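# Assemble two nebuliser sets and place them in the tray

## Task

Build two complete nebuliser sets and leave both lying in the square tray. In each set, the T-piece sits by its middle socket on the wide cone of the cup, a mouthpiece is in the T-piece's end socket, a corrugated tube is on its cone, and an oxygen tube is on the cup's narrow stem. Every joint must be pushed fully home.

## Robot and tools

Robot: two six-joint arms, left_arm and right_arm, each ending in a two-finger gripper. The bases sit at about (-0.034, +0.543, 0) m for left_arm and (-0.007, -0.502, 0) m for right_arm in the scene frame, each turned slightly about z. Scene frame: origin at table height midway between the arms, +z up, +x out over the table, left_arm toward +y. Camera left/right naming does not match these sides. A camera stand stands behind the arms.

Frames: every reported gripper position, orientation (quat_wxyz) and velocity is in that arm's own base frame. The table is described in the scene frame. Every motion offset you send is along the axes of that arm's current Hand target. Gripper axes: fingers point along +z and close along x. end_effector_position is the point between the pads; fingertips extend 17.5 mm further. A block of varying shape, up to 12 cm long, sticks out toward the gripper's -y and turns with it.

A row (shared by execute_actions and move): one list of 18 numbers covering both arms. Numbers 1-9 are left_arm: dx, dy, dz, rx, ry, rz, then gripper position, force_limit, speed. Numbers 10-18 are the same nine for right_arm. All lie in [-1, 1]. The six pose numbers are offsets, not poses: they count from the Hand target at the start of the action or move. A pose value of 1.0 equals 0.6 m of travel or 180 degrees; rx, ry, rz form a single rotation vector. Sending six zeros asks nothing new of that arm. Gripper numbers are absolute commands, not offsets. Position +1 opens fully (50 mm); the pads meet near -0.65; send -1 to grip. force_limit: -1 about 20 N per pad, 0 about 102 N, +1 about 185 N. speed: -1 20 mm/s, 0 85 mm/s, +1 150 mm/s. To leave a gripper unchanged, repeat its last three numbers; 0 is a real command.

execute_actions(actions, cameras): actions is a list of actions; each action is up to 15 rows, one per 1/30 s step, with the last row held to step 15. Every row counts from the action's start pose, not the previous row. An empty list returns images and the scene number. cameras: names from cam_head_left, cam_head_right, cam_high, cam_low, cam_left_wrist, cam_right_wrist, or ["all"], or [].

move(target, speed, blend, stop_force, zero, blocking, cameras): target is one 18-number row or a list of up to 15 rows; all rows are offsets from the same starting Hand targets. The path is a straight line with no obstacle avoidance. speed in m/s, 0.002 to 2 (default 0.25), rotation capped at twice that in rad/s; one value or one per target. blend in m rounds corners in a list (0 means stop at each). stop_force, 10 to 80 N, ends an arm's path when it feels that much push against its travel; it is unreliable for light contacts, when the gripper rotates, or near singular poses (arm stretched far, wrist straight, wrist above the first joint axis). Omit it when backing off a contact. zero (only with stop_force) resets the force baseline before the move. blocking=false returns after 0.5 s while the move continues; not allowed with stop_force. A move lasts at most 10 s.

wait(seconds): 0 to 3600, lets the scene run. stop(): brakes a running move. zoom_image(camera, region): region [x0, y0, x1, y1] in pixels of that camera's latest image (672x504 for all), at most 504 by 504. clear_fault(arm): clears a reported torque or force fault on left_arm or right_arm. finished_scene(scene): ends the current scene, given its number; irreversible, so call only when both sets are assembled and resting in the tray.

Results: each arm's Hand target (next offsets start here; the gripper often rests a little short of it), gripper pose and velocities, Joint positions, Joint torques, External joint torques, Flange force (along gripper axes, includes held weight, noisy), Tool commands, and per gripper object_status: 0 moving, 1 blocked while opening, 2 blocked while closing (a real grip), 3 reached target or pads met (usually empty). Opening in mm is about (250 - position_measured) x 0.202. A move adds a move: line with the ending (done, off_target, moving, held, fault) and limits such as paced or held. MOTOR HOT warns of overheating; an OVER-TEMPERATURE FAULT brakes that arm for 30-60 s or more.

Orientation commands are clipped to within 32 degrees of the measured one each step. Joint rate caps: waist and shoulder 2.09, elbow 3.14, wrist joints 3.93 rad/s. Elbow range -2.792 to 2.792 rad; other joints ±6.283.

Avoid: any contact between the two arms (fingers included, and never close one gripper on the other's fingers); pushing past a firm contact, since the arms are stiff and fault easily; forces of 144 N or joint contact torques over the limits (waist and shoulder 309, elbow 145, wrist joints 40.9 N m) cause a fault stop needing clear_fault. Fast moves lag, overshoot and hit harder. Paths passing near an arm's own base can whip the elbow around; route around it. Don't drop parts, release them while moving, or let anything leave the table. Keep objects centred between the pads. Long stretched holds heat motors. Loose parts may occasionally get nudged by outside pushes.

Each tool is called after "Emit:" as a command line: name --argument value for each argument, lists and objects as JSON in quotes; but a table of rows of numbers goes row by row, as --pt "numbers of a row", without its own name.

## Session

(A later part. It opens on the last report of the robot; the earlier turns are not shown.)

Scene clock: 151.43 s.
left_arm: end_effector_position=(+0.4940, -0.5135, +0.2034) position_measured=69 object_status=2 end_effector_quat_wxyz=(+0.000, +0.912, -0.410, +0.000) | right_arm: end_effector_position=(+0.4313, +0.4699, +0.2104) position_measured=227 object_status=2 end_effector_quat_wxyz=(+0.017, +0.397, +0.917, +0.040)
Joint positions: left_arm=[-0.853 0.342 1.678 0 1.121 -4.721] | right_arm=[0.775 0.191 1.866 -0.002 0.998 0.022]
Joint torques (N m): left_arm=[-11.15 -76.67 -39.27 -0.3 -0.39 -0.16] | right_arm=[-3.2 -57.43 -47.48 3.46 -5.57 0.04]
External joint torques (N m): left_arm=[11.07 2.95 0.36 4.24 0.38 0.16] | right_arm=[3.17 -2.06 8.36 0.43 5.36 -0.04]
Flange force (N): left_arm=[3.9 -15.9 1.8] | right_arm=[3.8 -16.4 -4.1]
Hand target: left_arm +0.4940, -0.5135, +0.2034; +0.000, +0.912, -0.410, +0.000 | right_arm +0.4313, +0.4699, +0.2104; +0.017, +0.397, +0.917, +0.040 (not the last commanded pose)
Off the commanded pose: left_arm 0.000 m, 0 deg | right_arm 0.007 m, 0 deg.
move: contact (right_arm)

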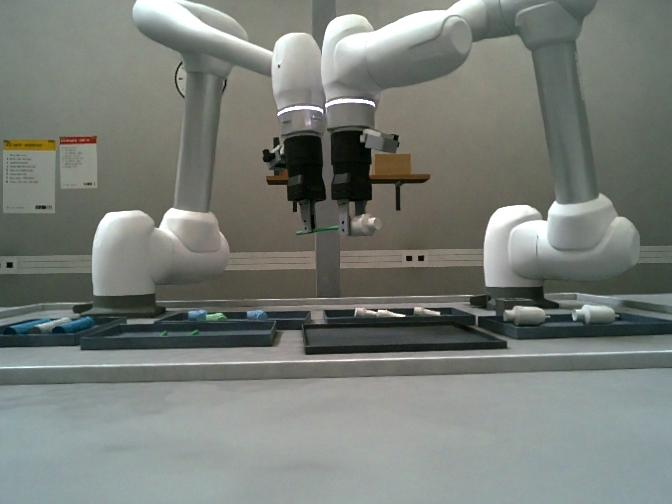

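Emit:
move --pt "0 0 0 0 0 0 -1 0 -0.5 0 -0.0133 -0.0012 0 0 0 -1 -0.2 -0.5" --pt "0 0 0 0 0 0 -1 0 -0.5 0 -0.0127 -0.0078 0 0 0 -1 -0.2 -0.5" --speed 0.05

Emit:
move --target '[0,0,0,0,0,0,-1,0,-0.5,0,0.04,0.0035,0,0,0,-1,-0.2,-0.5]' --speed 0.02 --stop_force 10 --cameras '["cam_low"]'

Emit:
zoom_image --camera "cam_low" --region '[290, 210, 370, 260]'

Scene clock: 161.33 s.
left_arm: end_effector_position=(+0.4940, -0.5135, +0.2034) position_measured=69 object_status=2 end_effector_quat_wxyz=(+0.000, +0.912, -0.410, +0.000) | right_arm: end_effector_position=(+0.4254, +0.4644, +0.2144) position_measured=227 object_status=2 end_effector_quat_wxyz=(+0.017, +0.397, +0.917, +0.040)
Joint positions: left_arm=[-0.853 0.342 1.678 0 1.121 -4.721] | right_arm=[0.775 0.176 1.877 -0.002 1.003 0.022]
Joint torques (N m): left_arm=[1.45 -76.71 -39.39 4.23 -0.45 -0.14] | right_arm=[-2.06 -56.57 -37.31 3.68 -0.05 0.04]
External joint torques (N m): left_arm=[-1.84 3.16 0.53 -0.3 0.44 0.14] | right_arm=[2.23 -1.57 -2.04 0.24 -0.17 -0.04]
Flange force (N): left_arm=[3.8 2.2 2.0] | right_arm=[3.7 1.5 -3.0]
Hand target: left_arm +0.4940, -0.5135, +0.2034; +0.000, +0.912, -0.410, +0.000 | right_arm +0.4255, +0.4644, +0.2144; +0.017, +0.397, +0.917, +0.040
Off the commanded pose: left_arm 0.000 m, 0 deg | right_arm 0.000 m, 0 deg.
move: done

Scene clock: 163.30 s.
left_arm: end_effector_position=(+0.4940, -0.5135, +0.2034) position_measured=69 object_status=2 end_effector_quat_wxyz=(+0.000, +0.912, -0.410, +0.000) | right_arm: end_effector_position=(+0.4421, +0.4801, +0.2142) position_measured=227 object_status=2 end_effector_quat_wxyz=(+0.017, +0.397, +0.917, +0.039)
Joint positions: left_arm=[-0.853 0.342 1.678 0 1.121 -4.721] | right_arm=[0.774 0.211 1.834 -0.002 1.011 0.021]
Joint torques (N m): left_arm=[-15.5 -76.61 -38.91 -1.75 -0.32 -0.15] | right_arm=[-3.89 -59.46 -51.32 3.42 -7.49 0.09]
External joint torques (N m): left_arm=[15.61 2.67 -0.02 5.7 0.31 0.15] | right_arm=[3.96 -1.99 11.95 0.49 7.28 -0.09]
Flange force (N): left_arm=[4.3 -22.3 1.3] | right_arm=[4.4 -22.4 -4.1]
Hand target: left_arm +0.4940, -0.5135, +0.2034; +0.000, +0.912, -0.410, +0.000 | right_arm +0.4421, +0.4801, +0.2142; +0.017, +0.397, +0.917, +0.039 (not the last commanded pose)
Off the commanded pose: left_arm 0.000 m, 0 deg | right_arm 0.001 m, 0 deg.
move: contact (right_arm)

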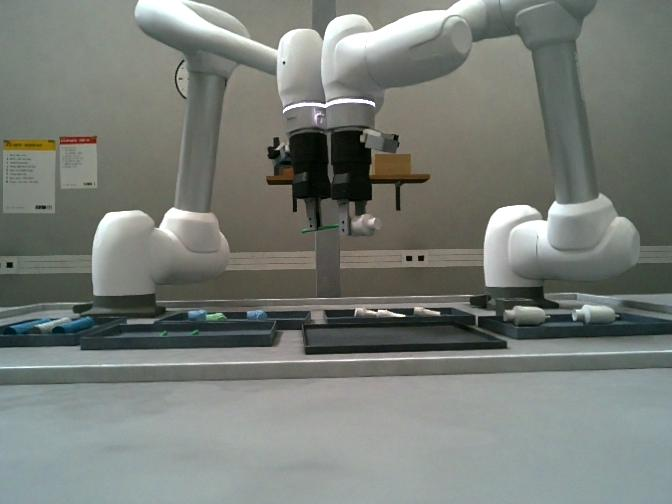

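Scaled by 6.300 from the camera's image (finer frame: 960x720).

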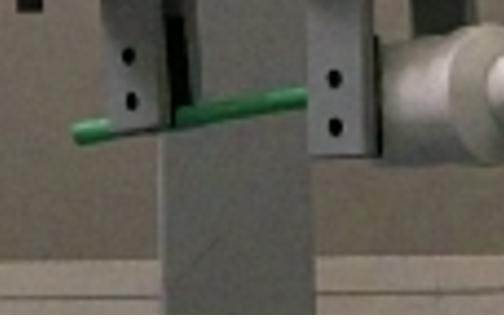

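Emit:
move --target '[0,0,0,0,0,0,-1,0,-0.5,0,-0.01,-0.0009,0,0,0,-1,-0.2,-0.5]' --speed 0.03 --cameras '["cam_low"]'

Emit:
zoom_image --camera "cam_low" --region '[270, 190, 390, 270]'

Scene clock: 194.87 s.
left_arm: end_effector_position=(+0.4940, -0.5135, +0.2034) position_measured=69 object_status=2 end_effector_quat_wxyz=(+0.000, +0.912, -0.410, +0.000) | right_arm: end_effector_position=(+0.4377, +0.4760, +0.2143) position_measured=227 object_status=2 end_effector_quat_wxyz=(+0.017, +0.396, +0.917, +0.039)
Joint positions: left_arm=[-0.853 0.342 1.678 0 1.121 -4.721] | right_arm=[0.775 0.202 1.845 -0.002 1.009 0.021]
Joint torques (N m): left_arm=[1.55 -76.94 -39.39 4.18 -0.41 -0.13] | right_arm=[-2.13 -59.37 -37.95 3.67 -0.07 0.02]
External joint torques (N m): left_arm=[-1.8 3.1 0.37 -0.23 0.39 0.13] | right_arm=[1.69 -1.88 -1.59 0.24 -0.14 -0.02]
Flange force (N): left_arm=[4.0 2.2 1.9] | right_arm=[2.7 0.3 -2.9]
Hand target: left_arm +0.4940, -0.5135, +0.2034; +0.000, +0.912, -0.410, +0.000 | right_arm +0.4377, +0.4760, +0.2143; +0.017, +0.397, +0.917, +0.039
Off the commanded pose: left_arm 0.000 m, 0 deg | right_arm 0.000 m, 0 deg.
move: done

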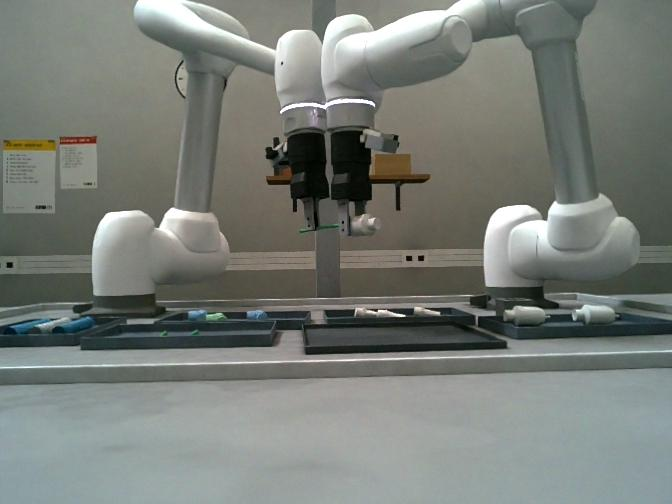

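Scaled by 4.200 from the camera's image (finer frame: 960x720).

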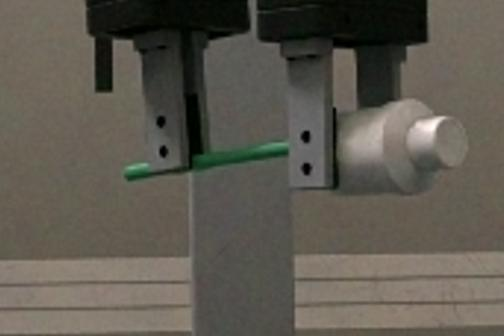

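Emit:
move --pt "0 0 0 0 0 0 -1 0 -0.5 0 -0.0309 -0.0027 0 0 0 -1 -0.2 -0.5" --pt "0 0 0 0 0 0 -1 0 -0.5 -0.005 -0.0319 0.0089 0 0 0 -1 -0.2 -0.5" --speed 0.04 --blend '[0.003,0]'

Emit:
move --target '[0,0,0,0,0,0,-1,0,-0.5,0,0.0382,0.0033,0,0,0,-1,-0.2,-0.5]' --speed 0.012 --stop_force 10

Scene clock: 204.70 s.
left_arm: end_effector_position=(+0.4940, -0.5135, +0.2034) position_measured=69 object_status=2 end_effector_quat_wxyz=(+0.000, +0.912, -0.410, +0.000) | right_arm: end_effector_position=(+0.4262, +0.4610, +0.2074) position_measured=227 object_status=2 end_effector_quat_wxyz=(+0.017, +0.397, +0.917, +0.039)
Joint positions: left_arm=[-0.853 0.342 1.678 0 1.121 -4.721] | right_arm=[0.77 0.179 1.887 -0.002 0.99 0.017]
Joint torques (N m): left_arm=[1.69 -76.74 -39.42 4.19 -0.44 -0.15] | right_arm=[-2 -56.51 -37.5 3.62 -0.04 0.02]
External joint torques (N m): left_arm=[-1.63 2.6 0.41 -0.23 0.43 0.15] | right_arm=[1.98 -1.53 -1.58 0.26 -0.18 -0.02]
Flange force (N): left_arm=[3.2 1.9 1.5] | right_arm=[3.2 0.7 -2.5]
Hand target: left_arm +0.4940, -0.5135, +0.2034; +0.000, +0.912, -0.410, +0.000 | right_arm +0.4262, +0.4610, +0.2073; +0.017, +0.397, +0.917, +0.039
Off the commanded pose: left_arm 0.000 m, 0 deg | right_arm 0.000 m, 0 deg.
move: done

Scene clock: 206.37 s.
left_arm: end_effector_position=(+0.4940, -0.5135, +0.2034) position_measured=69 object_status=2 end_effector_quat_wxyz=(+0.000, +0.912, -0.410, +0.000) | right_arm: end_effector_position=(+0.4336, +0.4679, +0.2072) position_measured=227 object_status=2 end_effector_quat_wxyz=(+0.017, +0.397, +0.917, +0.039)
Joint positions: left_arm=[-0.853 0.342 1.678 0 1.121 -4.721] | right_arm=[0.77 0.194 1.869 -0.002 0.993 0.017]
Joint torques (N m): left_arm=[-11.3 -75.67 -39.36 -0.36 -0.78 -0.25] | right_arm=[-2.32 -58.19 -48.28 3.78 -5.75 0.02]
External joint torques (N m): left_arm=[11.2 1.69 0.38 4.31 0.77 0.25] | right_arm=[2.17 -2.29 8.97 0.12 5.55 -0.02]
Flange force (N): left_arm=[2.3 -16.2 0.3] | right_arm=[2.2 -17.7 -4.2]
Hand target: left_arm +0.4940, -0.5135, +0.2034; +0.000, +0.912, -0.410, +0.000 | right_arm +0.4335, +0.4679, +0.2072; +0.017, +0.397, +0.917, +0.039 (not the last commanded pose)
Off the commanded pose: left_arm 0.000 m, 0 deg | right_arm 0.013 m, 0 deg.
move: contact (right_arm)

Emit:
move --pt "0 0 0 0 0 0 -1 0 -0.5 0 -0.0083 -0.0007 0 0 0 -1 -0.2 -0.5" --pt "0 0 0 0 0 0 -1 0 -0.5 -0.005 -0.0083 -0.0007 0 0 0 -1 -0.2 -0.5" --speed 0.04

Emit:
move --target '[0,0,0,0,0,0,-1,0,-0.5,0,0.0282,0.0025,0,0,0,-1,-0.2,-0.5]' --speed 0.012 --stop_force 10

Scene clock: 209.80 s.
left_arm: end_effector_position=(+0.4940, -0.5135, +0.2034) position_measured=69 object_status=2 end_effector_quat_wxyz=(+0.000, +0.912, -0.410, +0.000) | right_arm: end_effector_position=(+0.4319, +0.4623, +0.2072) position_measured=227 object_status=2 end_effector_quat_wxyz=(+0.017, +0.397, +0.917, +0.039)
Joint positions: left_arm=[-0.853 0.342 1.678 0 1.121 -4.721] | right_arm=[0.765 0.186 1.878 -0.001 0.992 0.012]
Joint torques (N m): left_arm=[1.51 -76.87 -39.3 4.22 -0.43 -0.17] | right_arm=[-1.4 -57.47 -37.5 3.46 -0.07 0.02]
External joint torques (N m): left_arm=[-1.61 3.21 0.41 -0.28 0.41 0.17] | right_arm=[1.22 -1.72 -1.68 0.43 -0.14 -0.02]
Flange force (N): left_arm=[4.1 1.9 2.0] | right_arm=[1.9 0.7 -2.8]
Hand target: left_arm +0.4940, -0.5135, +0.2034; +0.000, +0.912, -0.410, +0.000 | right_arm +0.4320, +0.4623, +0.2072; +0.017, +0.397, +0.917, +0.039
Off the commanded pose: left_arm 0.000 m, 0 deg | right_arm 0.000 m, 0 deg.
move: done

Scene clock: 211.03 s.
left_arm: end_effector_position=(+0.4940, -0.5135, +0.2034) position_measured=69 object_status=2 end_effector_quat_wxyz=(+0.000, +0.912, -0.410, +0.000) | right_arm: end_effector_position=(+0.4356, +0.4657, +0.2070) position_measured=227 object_status=2 end_effector_quat_wxyz=(+0.017, +0.397, +0.917, +0.039)
Joint positions: left_arm=[-0.853 0.342 1.678 0 1.121 -4.721] | right_arm=[0.765 0.194 1.869 -0.001 0.994 0.011]
Joint torques (N m): left_arm=[-10.27 -76.1 -39.68 -0.02 -0.78 -0.17] | right_arm=[-2.15 -58.5 -47.42 3.85 -5.25 -0.01]
External joint torques (N m): left_arm=[10.27 2.53 0.99 3.94 0.77 0.17] | right_arm=[2.06 -1.25 8.28 0.04 5.04 0.01]
Flange force (N): left_arm=[2.2 -14.7 1.5] | right_arm=[2.4 -15.2 -3.0]
Hand target: left_arm +0.4940, -0.5135, +0.2034; +0.000, +0.912, -0.410, +0.000 | right_arm +0.4356, +0.4657, +0.2071; +0.017, +0.397, +0.917, +0.039 (not the last commanded pose)
Off the commanded pose: left_arm 0.000 m, 0 deg | right_arm 0.012 m, 0 deg.
move: contact (right_arm)

Emit:
execute_actions --actions '[]'

Emit:
zoom_image --camera "cam_low" --region '[280, 200, 370, 260]'

Emit:
zoom_image --camera "cam_high" --region '[290, 150, 410, 240]'

Scene clock: 215.30 s.
left_arm: end_effector_position=(+0.4940, -0.5135, +0.2034) position_measured=69 object_status=2 end_effector_quat_wxyz=(+0.000, +0.912, -0.410, +0.000) | right_arm: end_effector_position=(+0.4356, +0.4657, +0.2071) position_measured=227 object_status=2 end_effector_quat_wxyz=(+0.017, +0.397, +0.917, +0.039)
Joint positions: left_arm=[-0.853 0.342 1.678 0 1.121 -4.721] | right_arm=[0.765 0.194 1.869 -0.001 0.994 0.011]
Joint velocities: within noise
Joint torques (N m): left_arm=[-10.13 -75.89 -39.51 -0.03 -0.79 -0.15] | right_arm=[-1.92 -58.13 -47.33 3.81 -5.27 0]
External joint torques (N m): left_arm=[9.8 2.02 0.46 3.98 0.77 0.15] | right_arm=[1.76 -1.46 8.32 0.06 5.06 0.01]
Flange force (N): left_arm=[2.6 -14.1 0.6] | right_arm=[1.8 -15.5 -3.1]
Hand target: left_arm +0.4940, -0.5135, +0.2034; +0.000, +0.912, -0.410, +0.000 | right_arm +0.4356, +0.4657, +0.2071; +0.017, +0.397, +0.917, +0.039 (not the last commanded pose)
Tool commands: left_gripper/position=-1.0 left_gripper/force_limit=+0.0 left_gripper/speed=-0.5 right_gripper/position=-1.0 right_gripper/force_limit=-0.2 right_gripper/speed=-0.5
Off the commanded pose: left_arm 0.000 m, 0 deg | right_arm 0.012 m, 0 deg.

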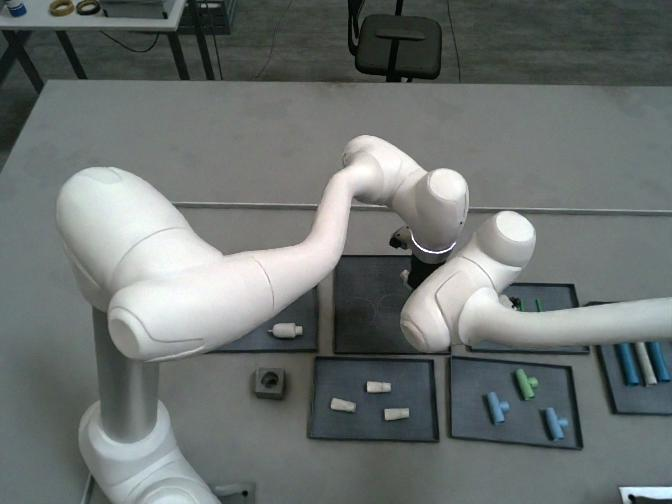

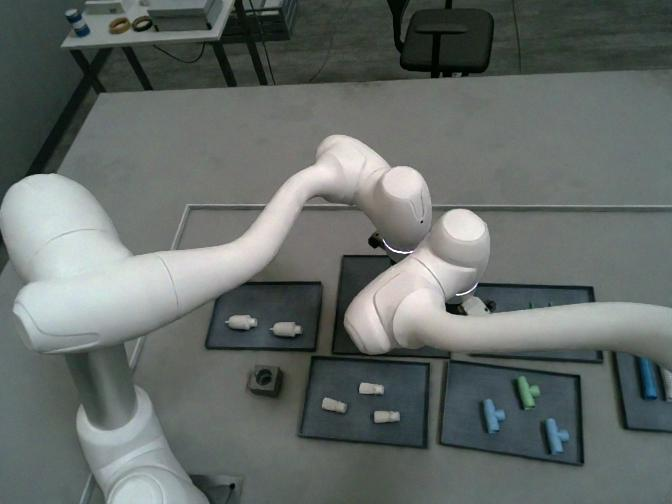

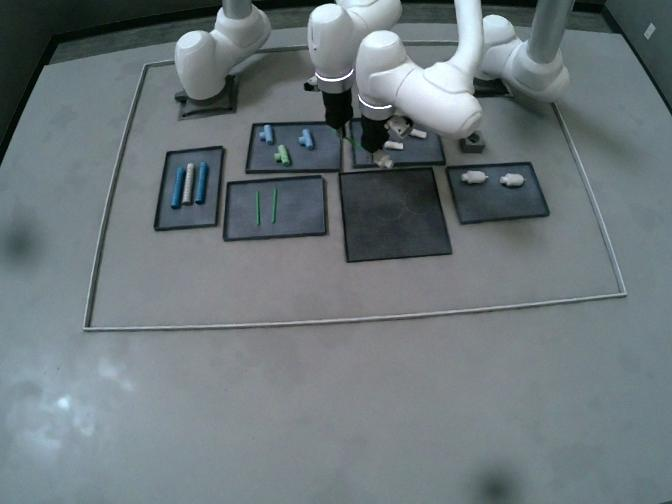

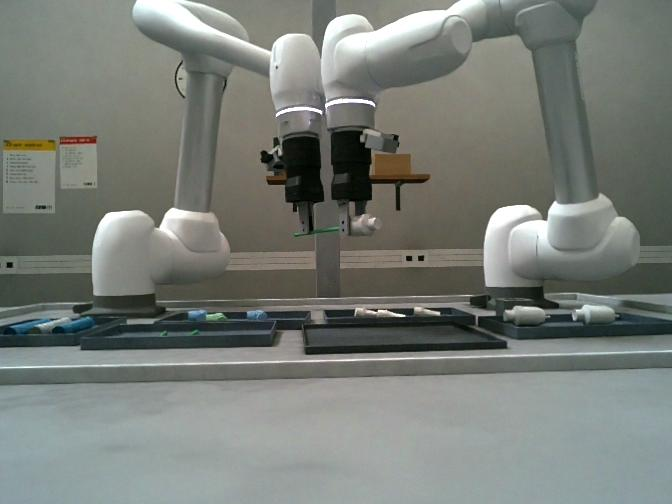

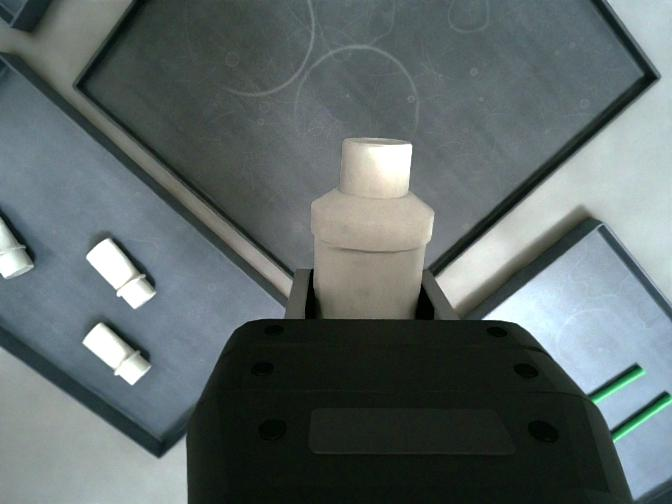

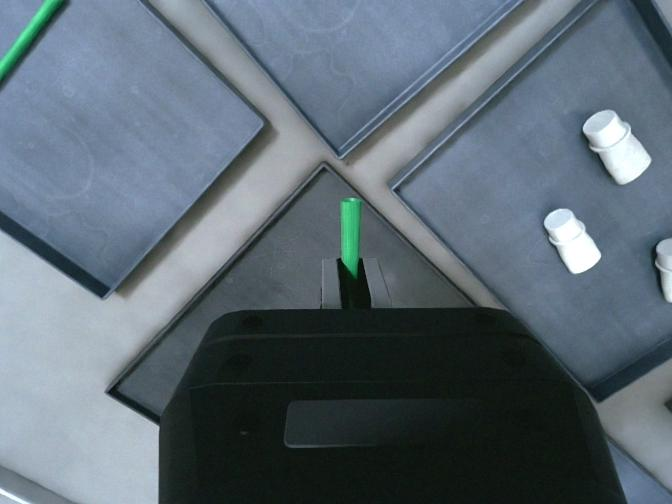

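Scaled by 5.600 from the camera's image (finer frame: 960x720).

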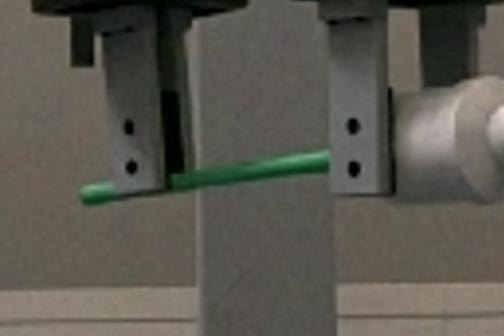

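Scaled by 4.200 from the camera's image (finer frame: 960x720).

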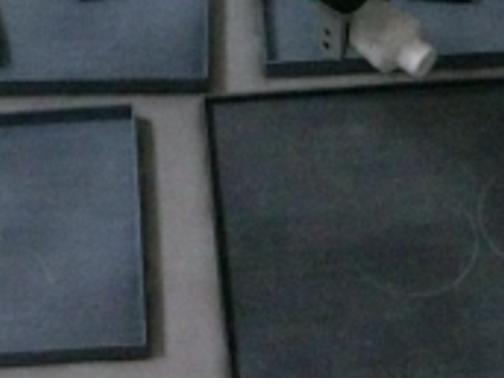

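Emit:
move --pt "0 0 0 0 0 0 -1 0 -0.5 0 -0.0083 -0.0007 0 0 0 -1 -0.2 -0.5" --pt "0 0 0 0 0 0 -1 0 -0.5 0.005 -0.0083 -0.0020 0 0 0 -1 -0.2 -0.5" --speed 0.04

Emit:
move --target '[0,0,0,0,0,0,-1,0,-0.5,0,0.0415,0.0036,0,0,0,-1,-0.2,-0.5]' --speed 0.012 --stop_force 28

Scene clock: 222.93 s.
left_arm: end_effector_position=(+0.4940, -0.5135, +0.2034) position_measured=69 object_status=2 end_effector_quat_wxyz=(+0.000, +0.912, -0.410, +0.000) | right_arm: end_effector_position=(+0.4298, +0.4644, +0.2078) position_measured=227 object_status=2 end_effector_quat_wxyz=(+0.017, +0.397, +0.917, +0.039)
Joint positions: left_arm=[-0.853 0.342 1.678 0 1.121 -4.721] | right_arm=[0.77 0.186 1.877 -0.002 0.993 0.017]
Joint torques (N m): left_arm=[1.93 -77.04 -39.37 4.19 -0.38 -0.17] | right_arm=[-2.15 -57.18 -37.53 3.67 -0.05 0.09]
External joint torques (N m): left_arm=[-2.06 3.12 0.39 -0.24 0.37 0.17] | right_arm=[1.85 -1.72 -1.56 0.21 -0.15 -0.09]
Flange force (N): left_arm=[3.9 2.5 2.0] | right_arm=[2.9 0.4 -2.7]
Hand target: left_arm +0.4940, -0.5135, +0.2034; +0.000, +0.912, -0.410, +0.000 | right_arm +0.4298, +0.4644, +0.2079; +0.017, +0.397, +0.917, +0.039
Off the commanded pose: left_arm 0.000 m, 0 deg | right_arm 0.000 m, 0 deg.
move: done

Scene clock: 225.50 s.
left_arm: end_effector_position=(+0.4941, -0.5134, +0.2034) position_measured=69 object_status=2 end_effector_quat_wxyz=(+0.000, +0.912, -0.410, +0.000) | right_arm: end_effector_position=(+0.4449, +0.4786, +0.2077) position_measured=227 object_status=2 end_effector_quat_wxyz=(+0.017, +0.397, +0.917, +0.039)
Joint positions: left_arm=[-0.853 0.342 1.678 0 1.121 -4.721] | right_arm=[0.77 0.217 1.839 -0.002 1.001 0.016]
Joint torques (N m): left_arm=[-26.49 -75.65 -37.16 -5.63 0.36 0.12] | right_arm=[-6 -60.02 -60.15 2.78 -12.25 0.12]
External joint torques (N m): left_arm=[26.21 1.39 -2.02 9.59 -0.38 -0.12] | right_arm=[5.98 -2.27 20.97 1.13 12.05 -0.12]
Flange force (N): left_arm=[6.3 -36.9 -0.4] | right_arm=[6.5 -37.8 -5.2]
Hand target: left_arm +0.4940, -0.5135, +0.2034; +0.000, +0.912, -0.410, +0.000 | right_arm +0.4449, +0.4785, +0.2077; +0.017, +0.397, +0.917, +0.039 (not the last commanded pose)
Off the commanded pose: left_arm 0.000 m, 0 deg | right_arm 0.004 m, 0 deg.
move: contact (right_arm)

Emit:
move --target '[0,0,0,0,0,0,-1,0,-0.5,0,0.015,0.0013,0,0,0,-1,-0.2,-0.5]' --speed 0.01 --stop_force 15

Emit:
move --target '[0,0,0,0,0,0,-1,0,-0.5,0,-0.0083,-0.0007,0,0,0,-1,-0.2,-0.5]' --speed 0.02

Scene clock: 229.37 s.
left_arm: end_effector_position=(+0.4940, -0.5135, +0.2034) position_measured=69 object_status=2 end_effector_quat_wxyz=(+0.000, +0.912, -0.410, +0.000) | right_arm: end_effector_position=(+0.4458, +0.4795, +0.2076) position_measured=227 object_status=2 end_effector_quat_wxyz=(+0.017, +0.397, +0.917, +0.038)
Joint positions: left_arm=[-0.853 0.342 1.678 0 1.121 -4.721] | right_arm=[0.77 0.22 1.836 -0.002 1.002 0.016]
Joint torques (N m): left_arm=[-45.16 -74.27 -36.27 -12.12 0.29 0.09] | right_arm=[-7.27 -60.47 -75.25 2.68 -20.38 0.06]
External joint torques (N m): left_arm=[44.72 0.9 -2.55 16.04 -0.3 -0.09] | right_arm=[7.28 -2.59 36.06 1.2 20.19 -0.06]
Flange force (N): left_arm=[6.9 -63.0 -1.4] | right_arm=[6.9 -63.3 -6.7]
Hand target: left_arm +0.4940, -0.5135, +0.2034; +0.000, +0.912, -0.410, +0.000 | right_arm +0.4458, +0.4795, +0.2076; +0.017, +0.397, +0.917, +0.038 (not the last commanded pose)
Off the commanded pose: left_arm 0.000 m, 0 deg | right_arm 0.008 m, 0 deg.
move: contact (right_arm)

Scene clock: 229.87 s.
left_arm: end_effector_position=(+0.4937, -0.5137, +0.2034) position_measured=69 object_status=2 end_effector_quat_wxyz=(+0.000, +0.912, -0.410, +0.000) | right_arm: end_effector_position=(+0.4424, +0.4762, +0.2077) position_measured=227 object_status=2 end_effector_quat_wxyz=(+0.017, +0.397, +0.917, +0.039)
Joint positions: left_arm=[-0.854 0.342 1.678 0 1.121 -4.721] | right_arm=[0.77 0.212 1.845 -0.002 1 0.016]
Joint torques (N m): left_arm=[14.97 -78.25 -37.79 8.99 0.9 0.15] | right_arm=[-4.03 -59.65 -26.17 2.66 6.05 0.12]
External joint torques (N m): left_arm=[-14.95 3.98 -1.25 -5.04 -0.91 -0.15] | right_arm=[4.06 -2.71 -13.15 1.24 -6.26 -0.12]
Flange force (N): left_arm=[7.7 20.9 3.1] | right_arm=[7.4 18.4 -2.8]
Hand target: left_arm +0.4940, -0.5135, +0.2034; +0.000, +0.912, -0.410, +0.000 | right_arm +0.4422, +0.4760, +0.2076; +0.017, +0.397, +0.917, +0.038
Off the commanded pose: left_arm 0.000 m, 0 deg | right_arm 0.000 m, 0 deg.
move: done

Emit:
move --pt "0 0 0 0 0 0 -1 0 -0.5 0 0.0017 0.0001 0 0 0 -1 -0.2 -0.5" --speed 0.02

Emit:
move --pt "0 0 0 0 0 0 -1 0 -0.5 0 0 0 0 0 0 -0.2 -0.2 -0.5" --pt "0 0 0 0 0 0 -1 0 -0.5 0 -0.0131 -0.15 0 0 0 -0.2 -0.2 -0.5" --speed 0.15

Emit:
move --pt "-0.3977 -0.4522 0.139 0 0 0.722 -1 0 -0.5 0 -0.16 -0.25 0 0 0 -0.2 -0.2 -0.5" --speed 0.25 --cameras '["cam_head_right","cam_left_wrist"]'

Scene clock: 240.23 s.
left_arm: end_effector_position=(+0.4941, -0.5134, +0.2034) position_measured=69 object_status=2 end_effector_quat_wxyz=(+0.000, +0.912, -0.410, +0.000) | right_arm: end_effector_position=(+0.4429, +0.4767, +0.2076) position_measured=227 object_status=2 end_effector_quat_wxyz=(+0.017, +0.397, +0.917, +0.038)
Joint positions: left_arm=[-0.853 0.342 1.678 0 1.121 -4.721] | right_arm=[0.77 0.214 1.844 -0.002 1.001 0.016]
Joint torques (N m): left_arm=[4.5 -77.67 -38.02 5.24 0.62 0.1] | right_arm=[-4.1 -59.79 -35.03 2.84 1.29 0.12]
External joint torques (N m): left_arm=[-4.46 3.34 -1.19 -1.27 -0.64 -0.1] | right_arm=[4.09 -1.98 -4.1 1.04 -1.5 -0.12]
Flange force (N): left_arm=[6.9 6.1 2.3] | right_arm=[6.4 4.3 -2.7]
Hand target: left_arm +0.4940, -0.5135, +0.2034; +0.000, +0.912, -0.410, +0.000 | right_arm +0.4429, +0.4767, +0.2076; +0.017, +0.397, +0.917, +0.038
Off the commanded pose: left_arm 0.000 m, 0 deg | right_arm 0.000 m, 0 deg.
move: done

Scene clock: 241.67 s.
left_arm: end_effector_position=(+0.4940, -0.5135, +0.2034) position_measured=69 object_status=2 end_effector_quat_wxyz=(+0.000, +0.912, -0.410, +0.000) | right_arm: end_effector_position=(+0.4317, +0.4662, +0.2966) position_measured=182 object_status=3 end_effector_quat_wxyz=(+0.017, +0.397, +0.917, +0.038)
Joint positions: left_arm=[-0.853 0.342 1.678 0 1.121 -4.721] | right_arm=[0.77 0.132 1.769 -0.002 1.158 0.016]
Joint torques (N m): left_arm=[1.56 -76.97 -39.39 4.18 -0.47 -0.15] | right_arm=[-2.18 -54.58 -40.59 3.94 -0.07 0.03]
External joint torques (N m): left_arm=[-1.56 2.73 0.39 -0.23 0.46 0.15] | right_arm=[2.12 -1.57 -1.45 0.24 -0.13 -0.03]
Flange force (N): left_arm=[3.5 1.8 1.5] | right_arm=[3.4 0.3 -2.4]
Hand target: left_arm +0.4940, -0.5135, +0.2034; +0.000, +0.912, -0.410, +0.000 | right_arm +0.4317, +0.4663, +0.2967; +0.017, +0.397, +0.917, +0.038
Off the commanded pose: left_arm 0.000 m, 0 deg | right_arm 0.000 m, 0 deg.
move: done

Scene clock: 246.67 s.
left_arm: end_effector_position=(+0.5386, -0.1550, +0.1198) position_measured=69 object_status=2 end_effector_quat_wxyz=(+0.000, -0.014, +1.000, +0.000) | right_arm: end_effector_position=(+0.3529, +0.3922, +0.4381) position_measured=182 object_status=3 end_effector_quat_wxyz=(+0.017, +0.397, +0.917, +0.038)
Joint positions: left_arm=[-0.342 0.2 2.047 -0.001 0.894 -1.94] | right_arm=[0.774 -0.089 1.736 -0.002 1.411 0.019]
Joint torques (N m): left_arm=[1.64 -57.62 -34.13 3.6 -0.46 -0.17] | right_arm=[-2.02 -33.06 -42.53 4.09 -0.03 -0.01]
External joint torques (N m): left_arm=[-1.34 2.87 0.26 -0.25 0.41 0.16] | right_arm=[1.64 -1.05 -1.59 0.27 -0.18 0.01]
Flange force (N): left_arm=[-2.8 -3.1 2.7] | right_arm=[3.3 0.8 -2.4]
Hand target: left_arm +0.5386, -0.1550, +0.1198; +0.000, -0.014, +1.000, +0.000 | right_arm +0.3529, +0.3922, +0.4381; +0.017, +0.397, +0.917, +0.038
Off the commanded pose: left_arm 0.000 m, 0 deg | right_arm 0.000 m, 0 deg.
move: done

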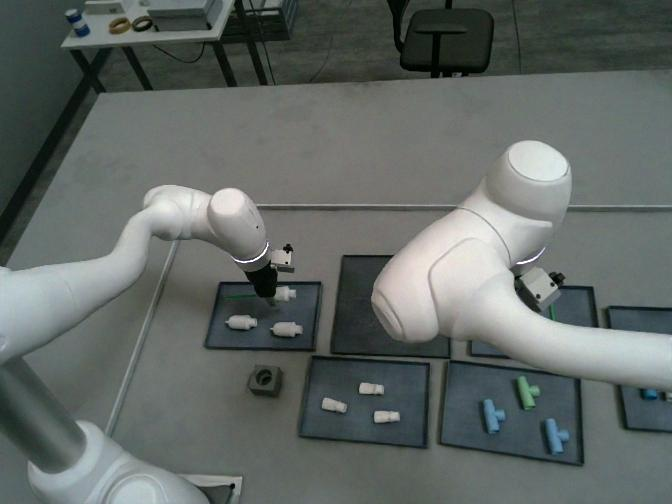

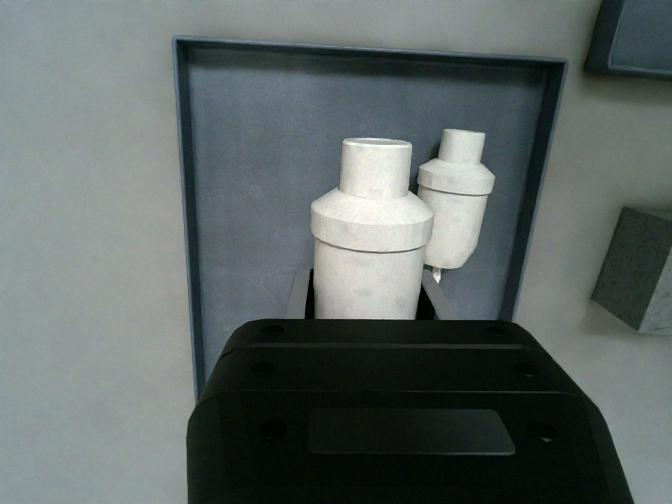

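Emit:
move --pt "0 0 0.143 0 0 0 -1 0 -0.5 0 0 0 0 0 0 -0.2 -0.2 -0.5" --speed 0.2

Emit:
move --pt "0 0 0.028 0 0 0 -1 0 -0.5 0 0 0 0 0 0 -0.2 -0.2 -0.5" --speed 0.02 --stop_force 10 --cameras '["cam_head_left","cam_head_right","cam_high"]'

Scene clock: 250.97 s.
left_arm: end_effector_position=(+0.5387, -0.1550, +0.0340) position_measured=69 object_status=2 end_effector_quat_wxyz=(+0.000, -0.014, +1.000, +0.000) | right_arm: end_effector_position=(+0.3529, +0.3922, +0.4381) position_measured=182 object_status=3 end_effector_quat_wxyz=(+0.017, +0.397, +0.917, +0.038)
Joint positions: left_arm=[-0.342 0.309 2.108 -0.001 0.724 -1.94] | right_arm=[0.774 -0.089 1.736 -0.002 1.411 0.019]
Joint torques (N m): left_arm=[1.62 -63.39 -28.98 3.09 -0.48 -0.13] | right_arm=[-2.28 -33.04 -42.74 4.15 -0.04 0.03]
External joint torques (N m): left_arm=[-1.6 3.01 0.41 -0.27 0.44 0.13] | right_arm=[2.36 -1.91 -1.54 0.25 -0.16 -0.03]
Flange force (N): left_arm=[-2.2 -3.4 3.6] | right_arm=[4.5 -0.7 -2.6]
Hand target: left_arm +0.5387, -0.1550, +0.0340; +0.000, -0.014, +1.000, +0.000 | right_arm +0.3529, +0.3922, +0.4381; +0.017, +0.397, +0.917, +0.038
Off the commanded pose: left_arm 0.000 m, 0 deg | right_arm 0.000 m, 0 deg.
move: done

Scene clock: 252.00 s.
left_arm: end_effector_position=(+0.5388, -0.1550, +0.0248) position_measured=69 object_status=2 end_effector_quat_wxyz=(+0.000, -0.014, +1.000, +0.000) | right_arm: end_effector_position=(+0.3529, +0.3922, +0.4381) position_measured=182 object_status=3 end_effector_quat_wxyz=(+0.017, +0.397, +0.917, +0.038)
Joint positions: left_arm=[-0.342 0.322 2.113 -0.001 0.705 -1.94] | right_arm=[0.774 -0.089 1.736 -0.002 1.411 0.019]
Joint torques (N m): left_arm=[-3.29 -35.31 -18.3 1.76 -4.5 -0.26] | right_arm=[-2.03 -33.1 -42.39 4.13 -0.07 0.05]
External joint torques (N m): left_arm=[3.47 -26.11 -9.88 1.02 4.46 0.26] | right_arm=[1.94 -1.52 -1.79 0.26 -0.13 -0.05]
Flange force (N): left_arm=[7.4 9.3 -51.7] | right_arm=[3.7 0.4 -3.0]
Hand target: left_arm +0.5388, -0.1550, +0.0248; +0.000, -0.014, +1.000, +0.000 (not the last commanded pose) | right_arm +0.3529, +0.3922, +0.4381; +0.017, +0.397, +0.917, +0.038
Off the commanded pose: left_arm 0.008 m, 0 deg | right_arm 0.000 m, 0 deg.
move: contact (left_arm)

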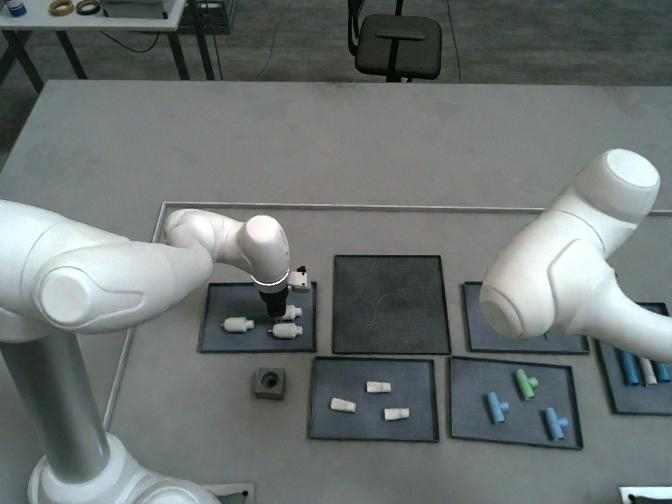

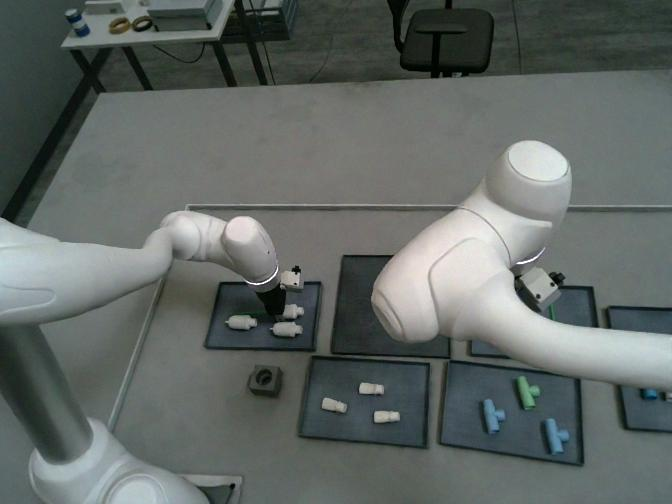

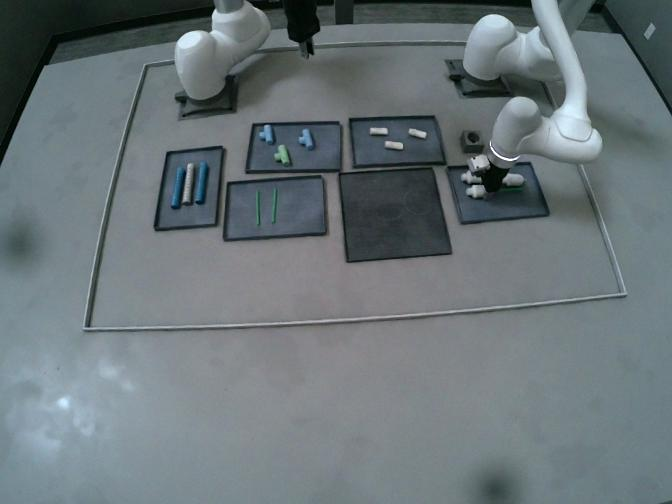

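Emit:
move --pt "0 0 -0.0015 0 0 0 -1 0 -0.5 0 0 0 0 0 0 -0.2 -0.2 -0.5" --speed 0.02

Emit:
move --pt "0 0 0 0 0 0 0.736 0 -0.5 0 0 0 0 0 0 -0.2 -0.2 -0.5" --pt "0 0 -0.16 0 0 0 0.736 0 -0.5 -0.0033 -0.1667 0.2163 0.0126 0.0337 -0.7716 -0.2 -0.2 -0.5" --speed 0.2 --cameras '["cam_head_right","cam_left_wrist","cam_right_wrist"]'

Scene clock: 267.40 s.
left_arm: end_effector_position=(+0.5387, -0.1550, +0.0257) position_measured=69 object_status=2 end_effector_quat_wxyz=(+0.000, -0.014, +1.000, +0.000) | right_arm: end_effector_position=(+0.3529, +0.3922, +0.4381) position_measured=182 object_status=3 end_effector_quat_wxyz=(+0.017, +0.397, +0.917, +0.038)
Joint positions: left_arm=[-0.342 0.321 2.112 -0.001 0.707 -1.94] | right_arm=[0.774 -0.089 1.736 -0.002 1.411 0.019]
Joint torques (N m): left_arm=[1.37 -62.73 -27.86 3.04 -0.42 -0.15] | right_arm=[-2.03 -32.92 -42.54 4.17 -0.05 0.02]
External joint torques (N m): left_arm=[-1.21 1.37 -0.35 -0.25 0.38 0.15] | right_arm=[1.96 -1.74 -1.68 0.22 -0.15 -0.02]
Flange force (N): left_arm=[-1.8 -2.6 1.0] | right_arm=[3.8 -0.2 -2.8]
Hand target: left_arm +0.5388, -0.1550, +0.0257; +0.000, -0.014, +1.000, +0.000 | right_arm +0.3529, +0.3922, +0.4381; +0.017, +0.397, +0.917, +0.038
Off the commanded pose: left_arm 0.000 m, 0 deg | right_arm 0.000 m, 0 deg.
move: done

Scene clock: 274.37 s.
left_arm: end_effector_position=(+0.5387, -0.1550, +0.1217) position_measured=43 object_status=3 end_effector_quat_wxyz=(+0.000, -0.014, +1.000, +0.000) | right_arm: end_effector_position=(+0.2895, +0.3299, +0.3005) position_measured=182 object_status=3 end_effector_quat_wxyz=(+0.002, +0.721, -0.693, +0.000)
Joint positions: left_arm=[-0.341 0.198 2.045 -0.001 0.897 -1.94] | right_arm=[0.772 -0.15 2.038 0 1.257 -2.408]
Joint torques (N m): left_arm=[1.74 -56.92 -34.15 3.62 -0.44 -0.16] | right_arm=[-2.12 -24.25 -40.39 3.92 0.17 0.02]
External joint torques (N m): left_arm=[-1.78 2.63 0.25 -0.28 0.4 0.16] | right_arm=[2.08 -1.65 -1.63 0.25 -0.22 -0.02]
Flange force (N): left_arm=[-2.2 -3.7 2.4] | right_arm=[-3.2 3.5 -2.8]
Hand target: left_arm +0.5387, -0.1550, +0.1217; +0.000, -0.014, +1.000, +0.000 | right_arm +0.2895, +0.3299, +0.3005; +0.002, +0.721, -0.693, +0.000
Off the commanded pose: left_arm 0.000 m, 0 deg | right_arm 0.000 m, 0 deg.
move: done

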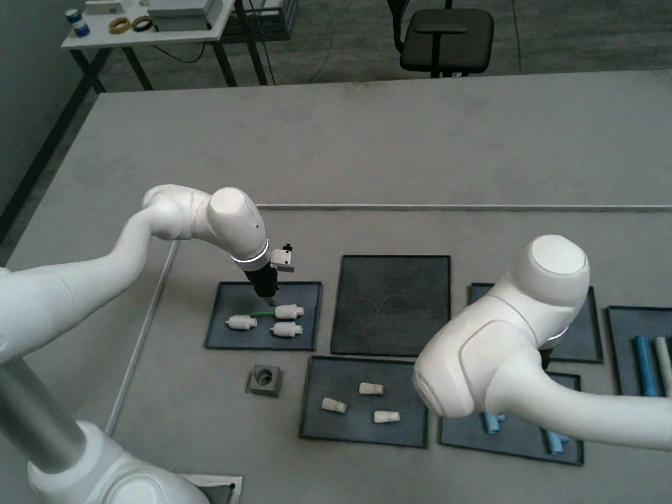

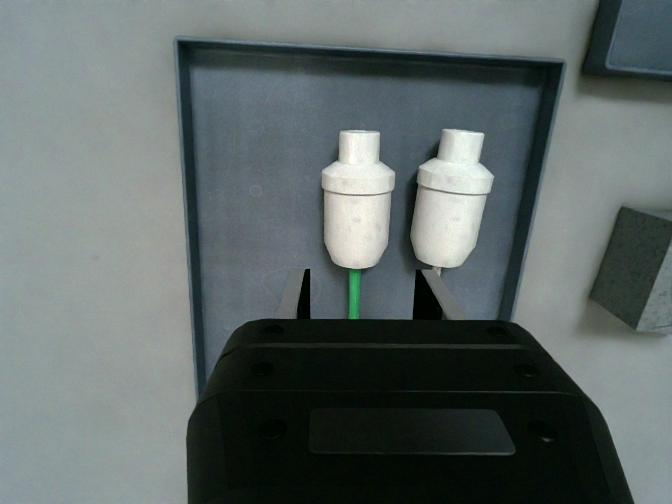

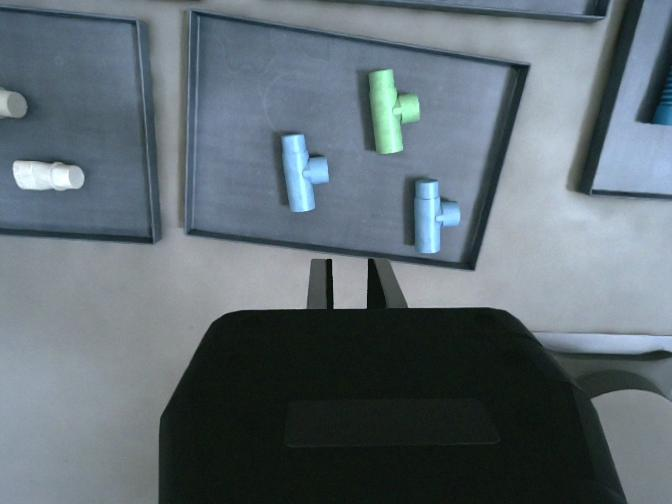

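Emit:
move --pt "0 0 0 0 0 0.5 0.736 0 -0.5 -0.0787 -0.0477 0.3 0 0 -0.036 0.5 -0.2 -0.5" --pt "0 0 0 0 -0.2588 0.9659 0.736 0 -0.5 -0.0787 -0.0477 0.3 0 0 -0.036 0.5 -0.2 -0.5" --speed 0.3 --blend 0.02 --cameras '["cam_head_right","cam_left_wrist","cam_right_wrist"]'

Scene clock: 300.63 s.
left_arm: end_effector_position=(+0.5387, -0.1550, +0.1218) position_measured=43 object_status=3 end_effector_quat_wxyz=(+0.259, +0.966, +0.014, +0.004) | right_arm: end_effector_position=(+0.3158, +0.3777, +0.1203) position_measured=78 object_status=3 end_effector_quat_wxyz=(+0.002, +0.759, -0.651, +0.000)
Joint positions: left_arm=[-0.083 0.209 2.123 -0.702 0.879 1.938] | right_arm=[0.804 0.102 2.165 0 0.878 -2.489]
Joint torques (N m): left_arm=[1.5 -53.55 -29.8 1.7 0.11 -0.17] | right_arm=[-1.67 -43.17 -32.57 3.11 0.11 0]
External joint torques (N m): left_arm=[-1.51 2.31 0.2 -0.34 0.4 0.17] | right_arm=[1.59 -1.72 -1.35 0.25 -0.15 0]
Flange force (N): left_arm=[2.5 0.6 4.0] | right_arm=[-2.4 2.2 -3.0]
Hand target: left_arm +0.5387, -0.1550, +0.1217; +0.259, +0.966, +0.014, +0.004 | right_arm +0.3158, +0.3777, +0.1203; +0.002, +0.759, -0.651, +0.000
Off the commanded pose: left_arm 0.000 m, 0 deg | right_arm 0.000 m, 0 deg.
move: done

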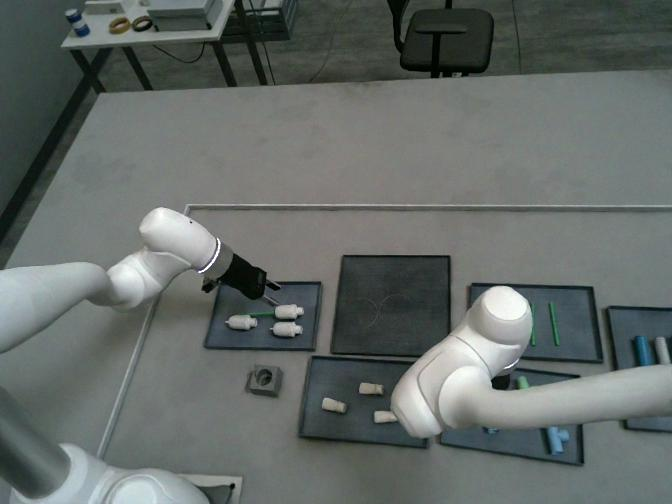

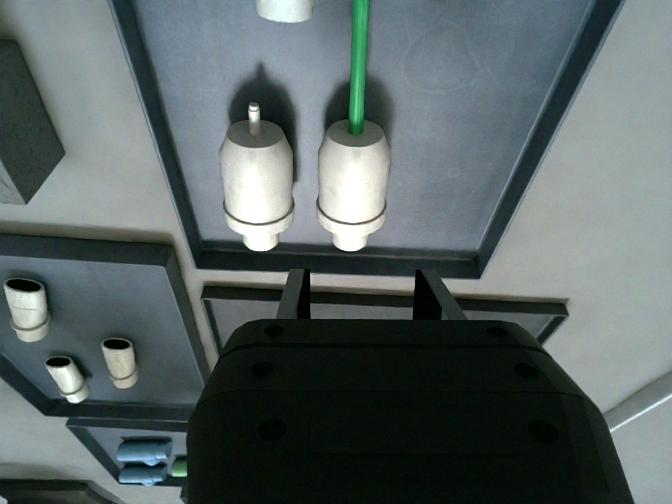

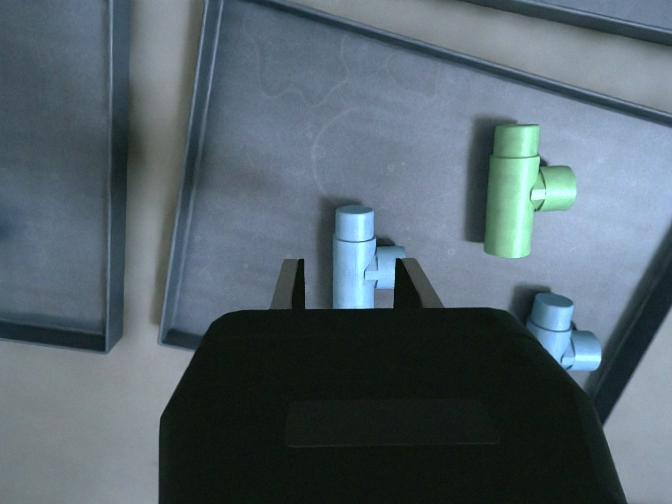

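Emit:
move --pt "0 0 0 0 0 0 0.736 0 -0.5 0.0098 0.0195 0 0 0 0 0.5 -0.2 -0.5" --pt "0 -0.0801 0.1387 0 0 0 0.736 0 -0.5 0.0098 0.0195 0.1622 0 0 0 0.5 -0.2 -0.5" --speed 0.15

Emit:
execute_actions --actions '[[[0,0,0,0,0,0,-1,0,-0.5,0,0,0,0,0,0,-1,-0.2,-0.5]],[[0,0,0,0,0,0,-1,0,-0.5,0,0,0,0,0,0,-1,-0.2,-0.5]]]' --cameras '["cam_left_wrist","cam_right_wrist"]'

Scene clock: 310.20 s.
left_arm: end_effector_position=(+0.5387, -0.1551, +0.0284) position_measured=43 object_status=3 end_effector_quat_wxyz=(+0.259, +0.966, +0.014, +0.004) | right_arm: end_effector_position=(+0.3053, +0.3700, +0.0439) position_measured=78 object_status=3 end_effector_quat_wxyz=(+0.001, +0.759, -0.651, +0.000)
Joint positions: left_arm=[-0.083 0.346 2.179 -0.83 0.74 2.122] | right_arm=[0.809 0.192 2.248 -0.001 0.705 -2.484]
Joint torques (N m): left_arm=[1.78 -60.45 -22.58 1.23 0.35 -0.19] | right_arm=[-1.19 -33.2 -14.31 3.26 1.08 0.13]
External joint torques (N m): left_arm=[-2.1 2.57 0 -0.38 0.4 0.19] | right_arm=[1.02 -15.64 -14.29 -0.43 -1.13 -0.13]
External joint torques when the fault began: right_arm=[-1.38 -9.69 -11.78 -1.36 -0.05 -0.22]
Flange force (N): left_arm=[2.3 1.0 5.9] | right_arm=[-4.0 -1.8 -31.8]
Flange force when the fault began (N): right_arm=[-2.6 -7.9 -23.2]
Hand target: left_arm +0.5387, -0.1550, +0.0284; +0.259, +0.966, +0.014, +0.004 (not the last commanded pose) | right_arm +0.3053, +0.3700, +0.0439; +0.001, +0.759, -0.651, +0.000 (not the last commanded pose)
Tool commands: left_gripper/position=+0.736 left_gripper/force_limit=+0.0 left_gripper/speed=-0.5 right_gripper/position=+0.498039 right_gripper/force_limit=-0.2 right_gripper/speed=-0.498039
Off the commanded pose: left_arm 0.003 m, 0 deg | right_arm 0.021 m, 0 deg.
FORCE FAULT: contact force on the right arm reached its limit, and that arm stopped. The contact can be on any part of that arm, not only on its tool. That arm's remaining commands of this call were not run. That arm is still stopped at the end of this call. While its stop runs, that arm takes no new command, but its gripper still runs the gripper command that each later call begins with.
CLEAR FAULT: the right arm stays stopped until you call clear_fault(arm="right_arm").
move: fault (right_arm); path passed 1 of 2 targets

not run: an earlier result of this reply reported a fault or no control. Calls in your next reply go to the robot.

Emit:
clear_fault --arm "right_arm" --cameras '["cam_right_wrist","cam_head_right"]'

Scene clock: 312.37 s.
left_arm: end_effector_position=(+0.5387, -0.1550, +0.0284) position_measured=43 object_status=3 end_effector_quat_wxyz=(+0.259, +0.966, +0.014, +0.004) | right_arm: end_effector_position=(+0.3052, +0.3700, +0.0439) position_measured=78 object_status=3 end_effector_quat_wxyz=(+0.001, +0.759, -0.651, +0.000)
Joint positions: left_arm=[-0.083 0.346 2.179 -0.83 0.74 2.122] | right_arm=[0.809 0.192 2.248 -0.001 0.705 -2.484]
Joint torques (N m): left_arm=[1.52 -60.53 -22.71 1.25 0.34 -0.15] | right_arm=[-1.16 -33.22 -14.28 3.3 1.06 0.1]
External joint torques (N m): left_arm=[-1.69 2.66 0.23 -0.4 0.41 0.14] | right_arm=[1.02 -15.76 -14.25 -0.48 -1.11 -0.1]
Flange force (N): left_arm=[2.1 0.3 5.7] | right_arm=[-4.0 -1.5 -32.0]
Hand target: left_arm +0.5387, -0.1550, +0.0284; +0.259, +0.966, +0.014, +0.004 (not the last commanded pose) | right_arm +0.3053, +0.3700, +0.0439; +0.001, +0.759, -0.651, +0.000 (not the last commanded pose)
Tool commands: left_gripper/position=+0.736 left_gripper/force_limit=+0.0 left_gripper/speed=-0.5 right_gripper/position=+0.498039 right_gripper/force_limit=-0.2 right_gripper/speed=-0.498039
Off the commanded pose: left_arm 0.003 m, 0 deg | right_arm 0.021 m, 0 deg.
FORCE FAULT, CONTINUED: the right arm's stop, for the force fault that an earlier result reported, is over. The call counts as one of the actions that you can send in this scene. That arm's target is now where it stood when the stop ended, not its last command. That arm accepts commands again.
CLEAR FAULT: your call cleared the right arm's force fault. If the contact force or a joint's load stays at its limit, that arm stops again.
Images, in order (width x height): cam_head_right 672x504, cam_right_wrist 672x504.

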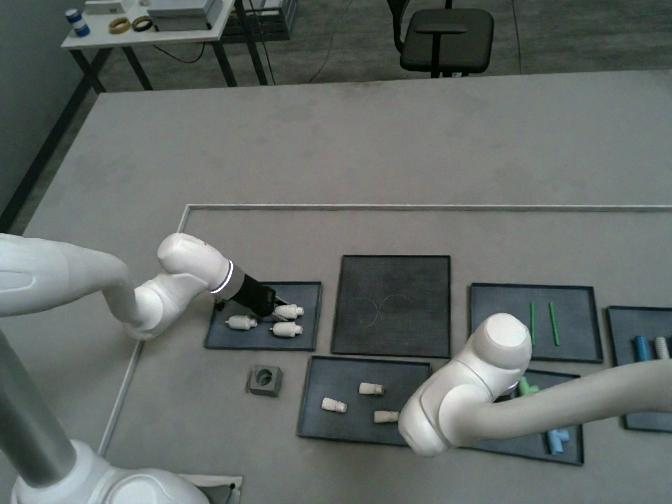

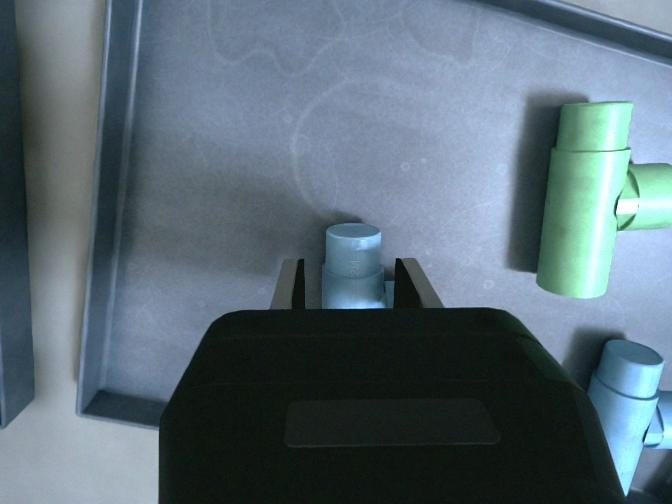

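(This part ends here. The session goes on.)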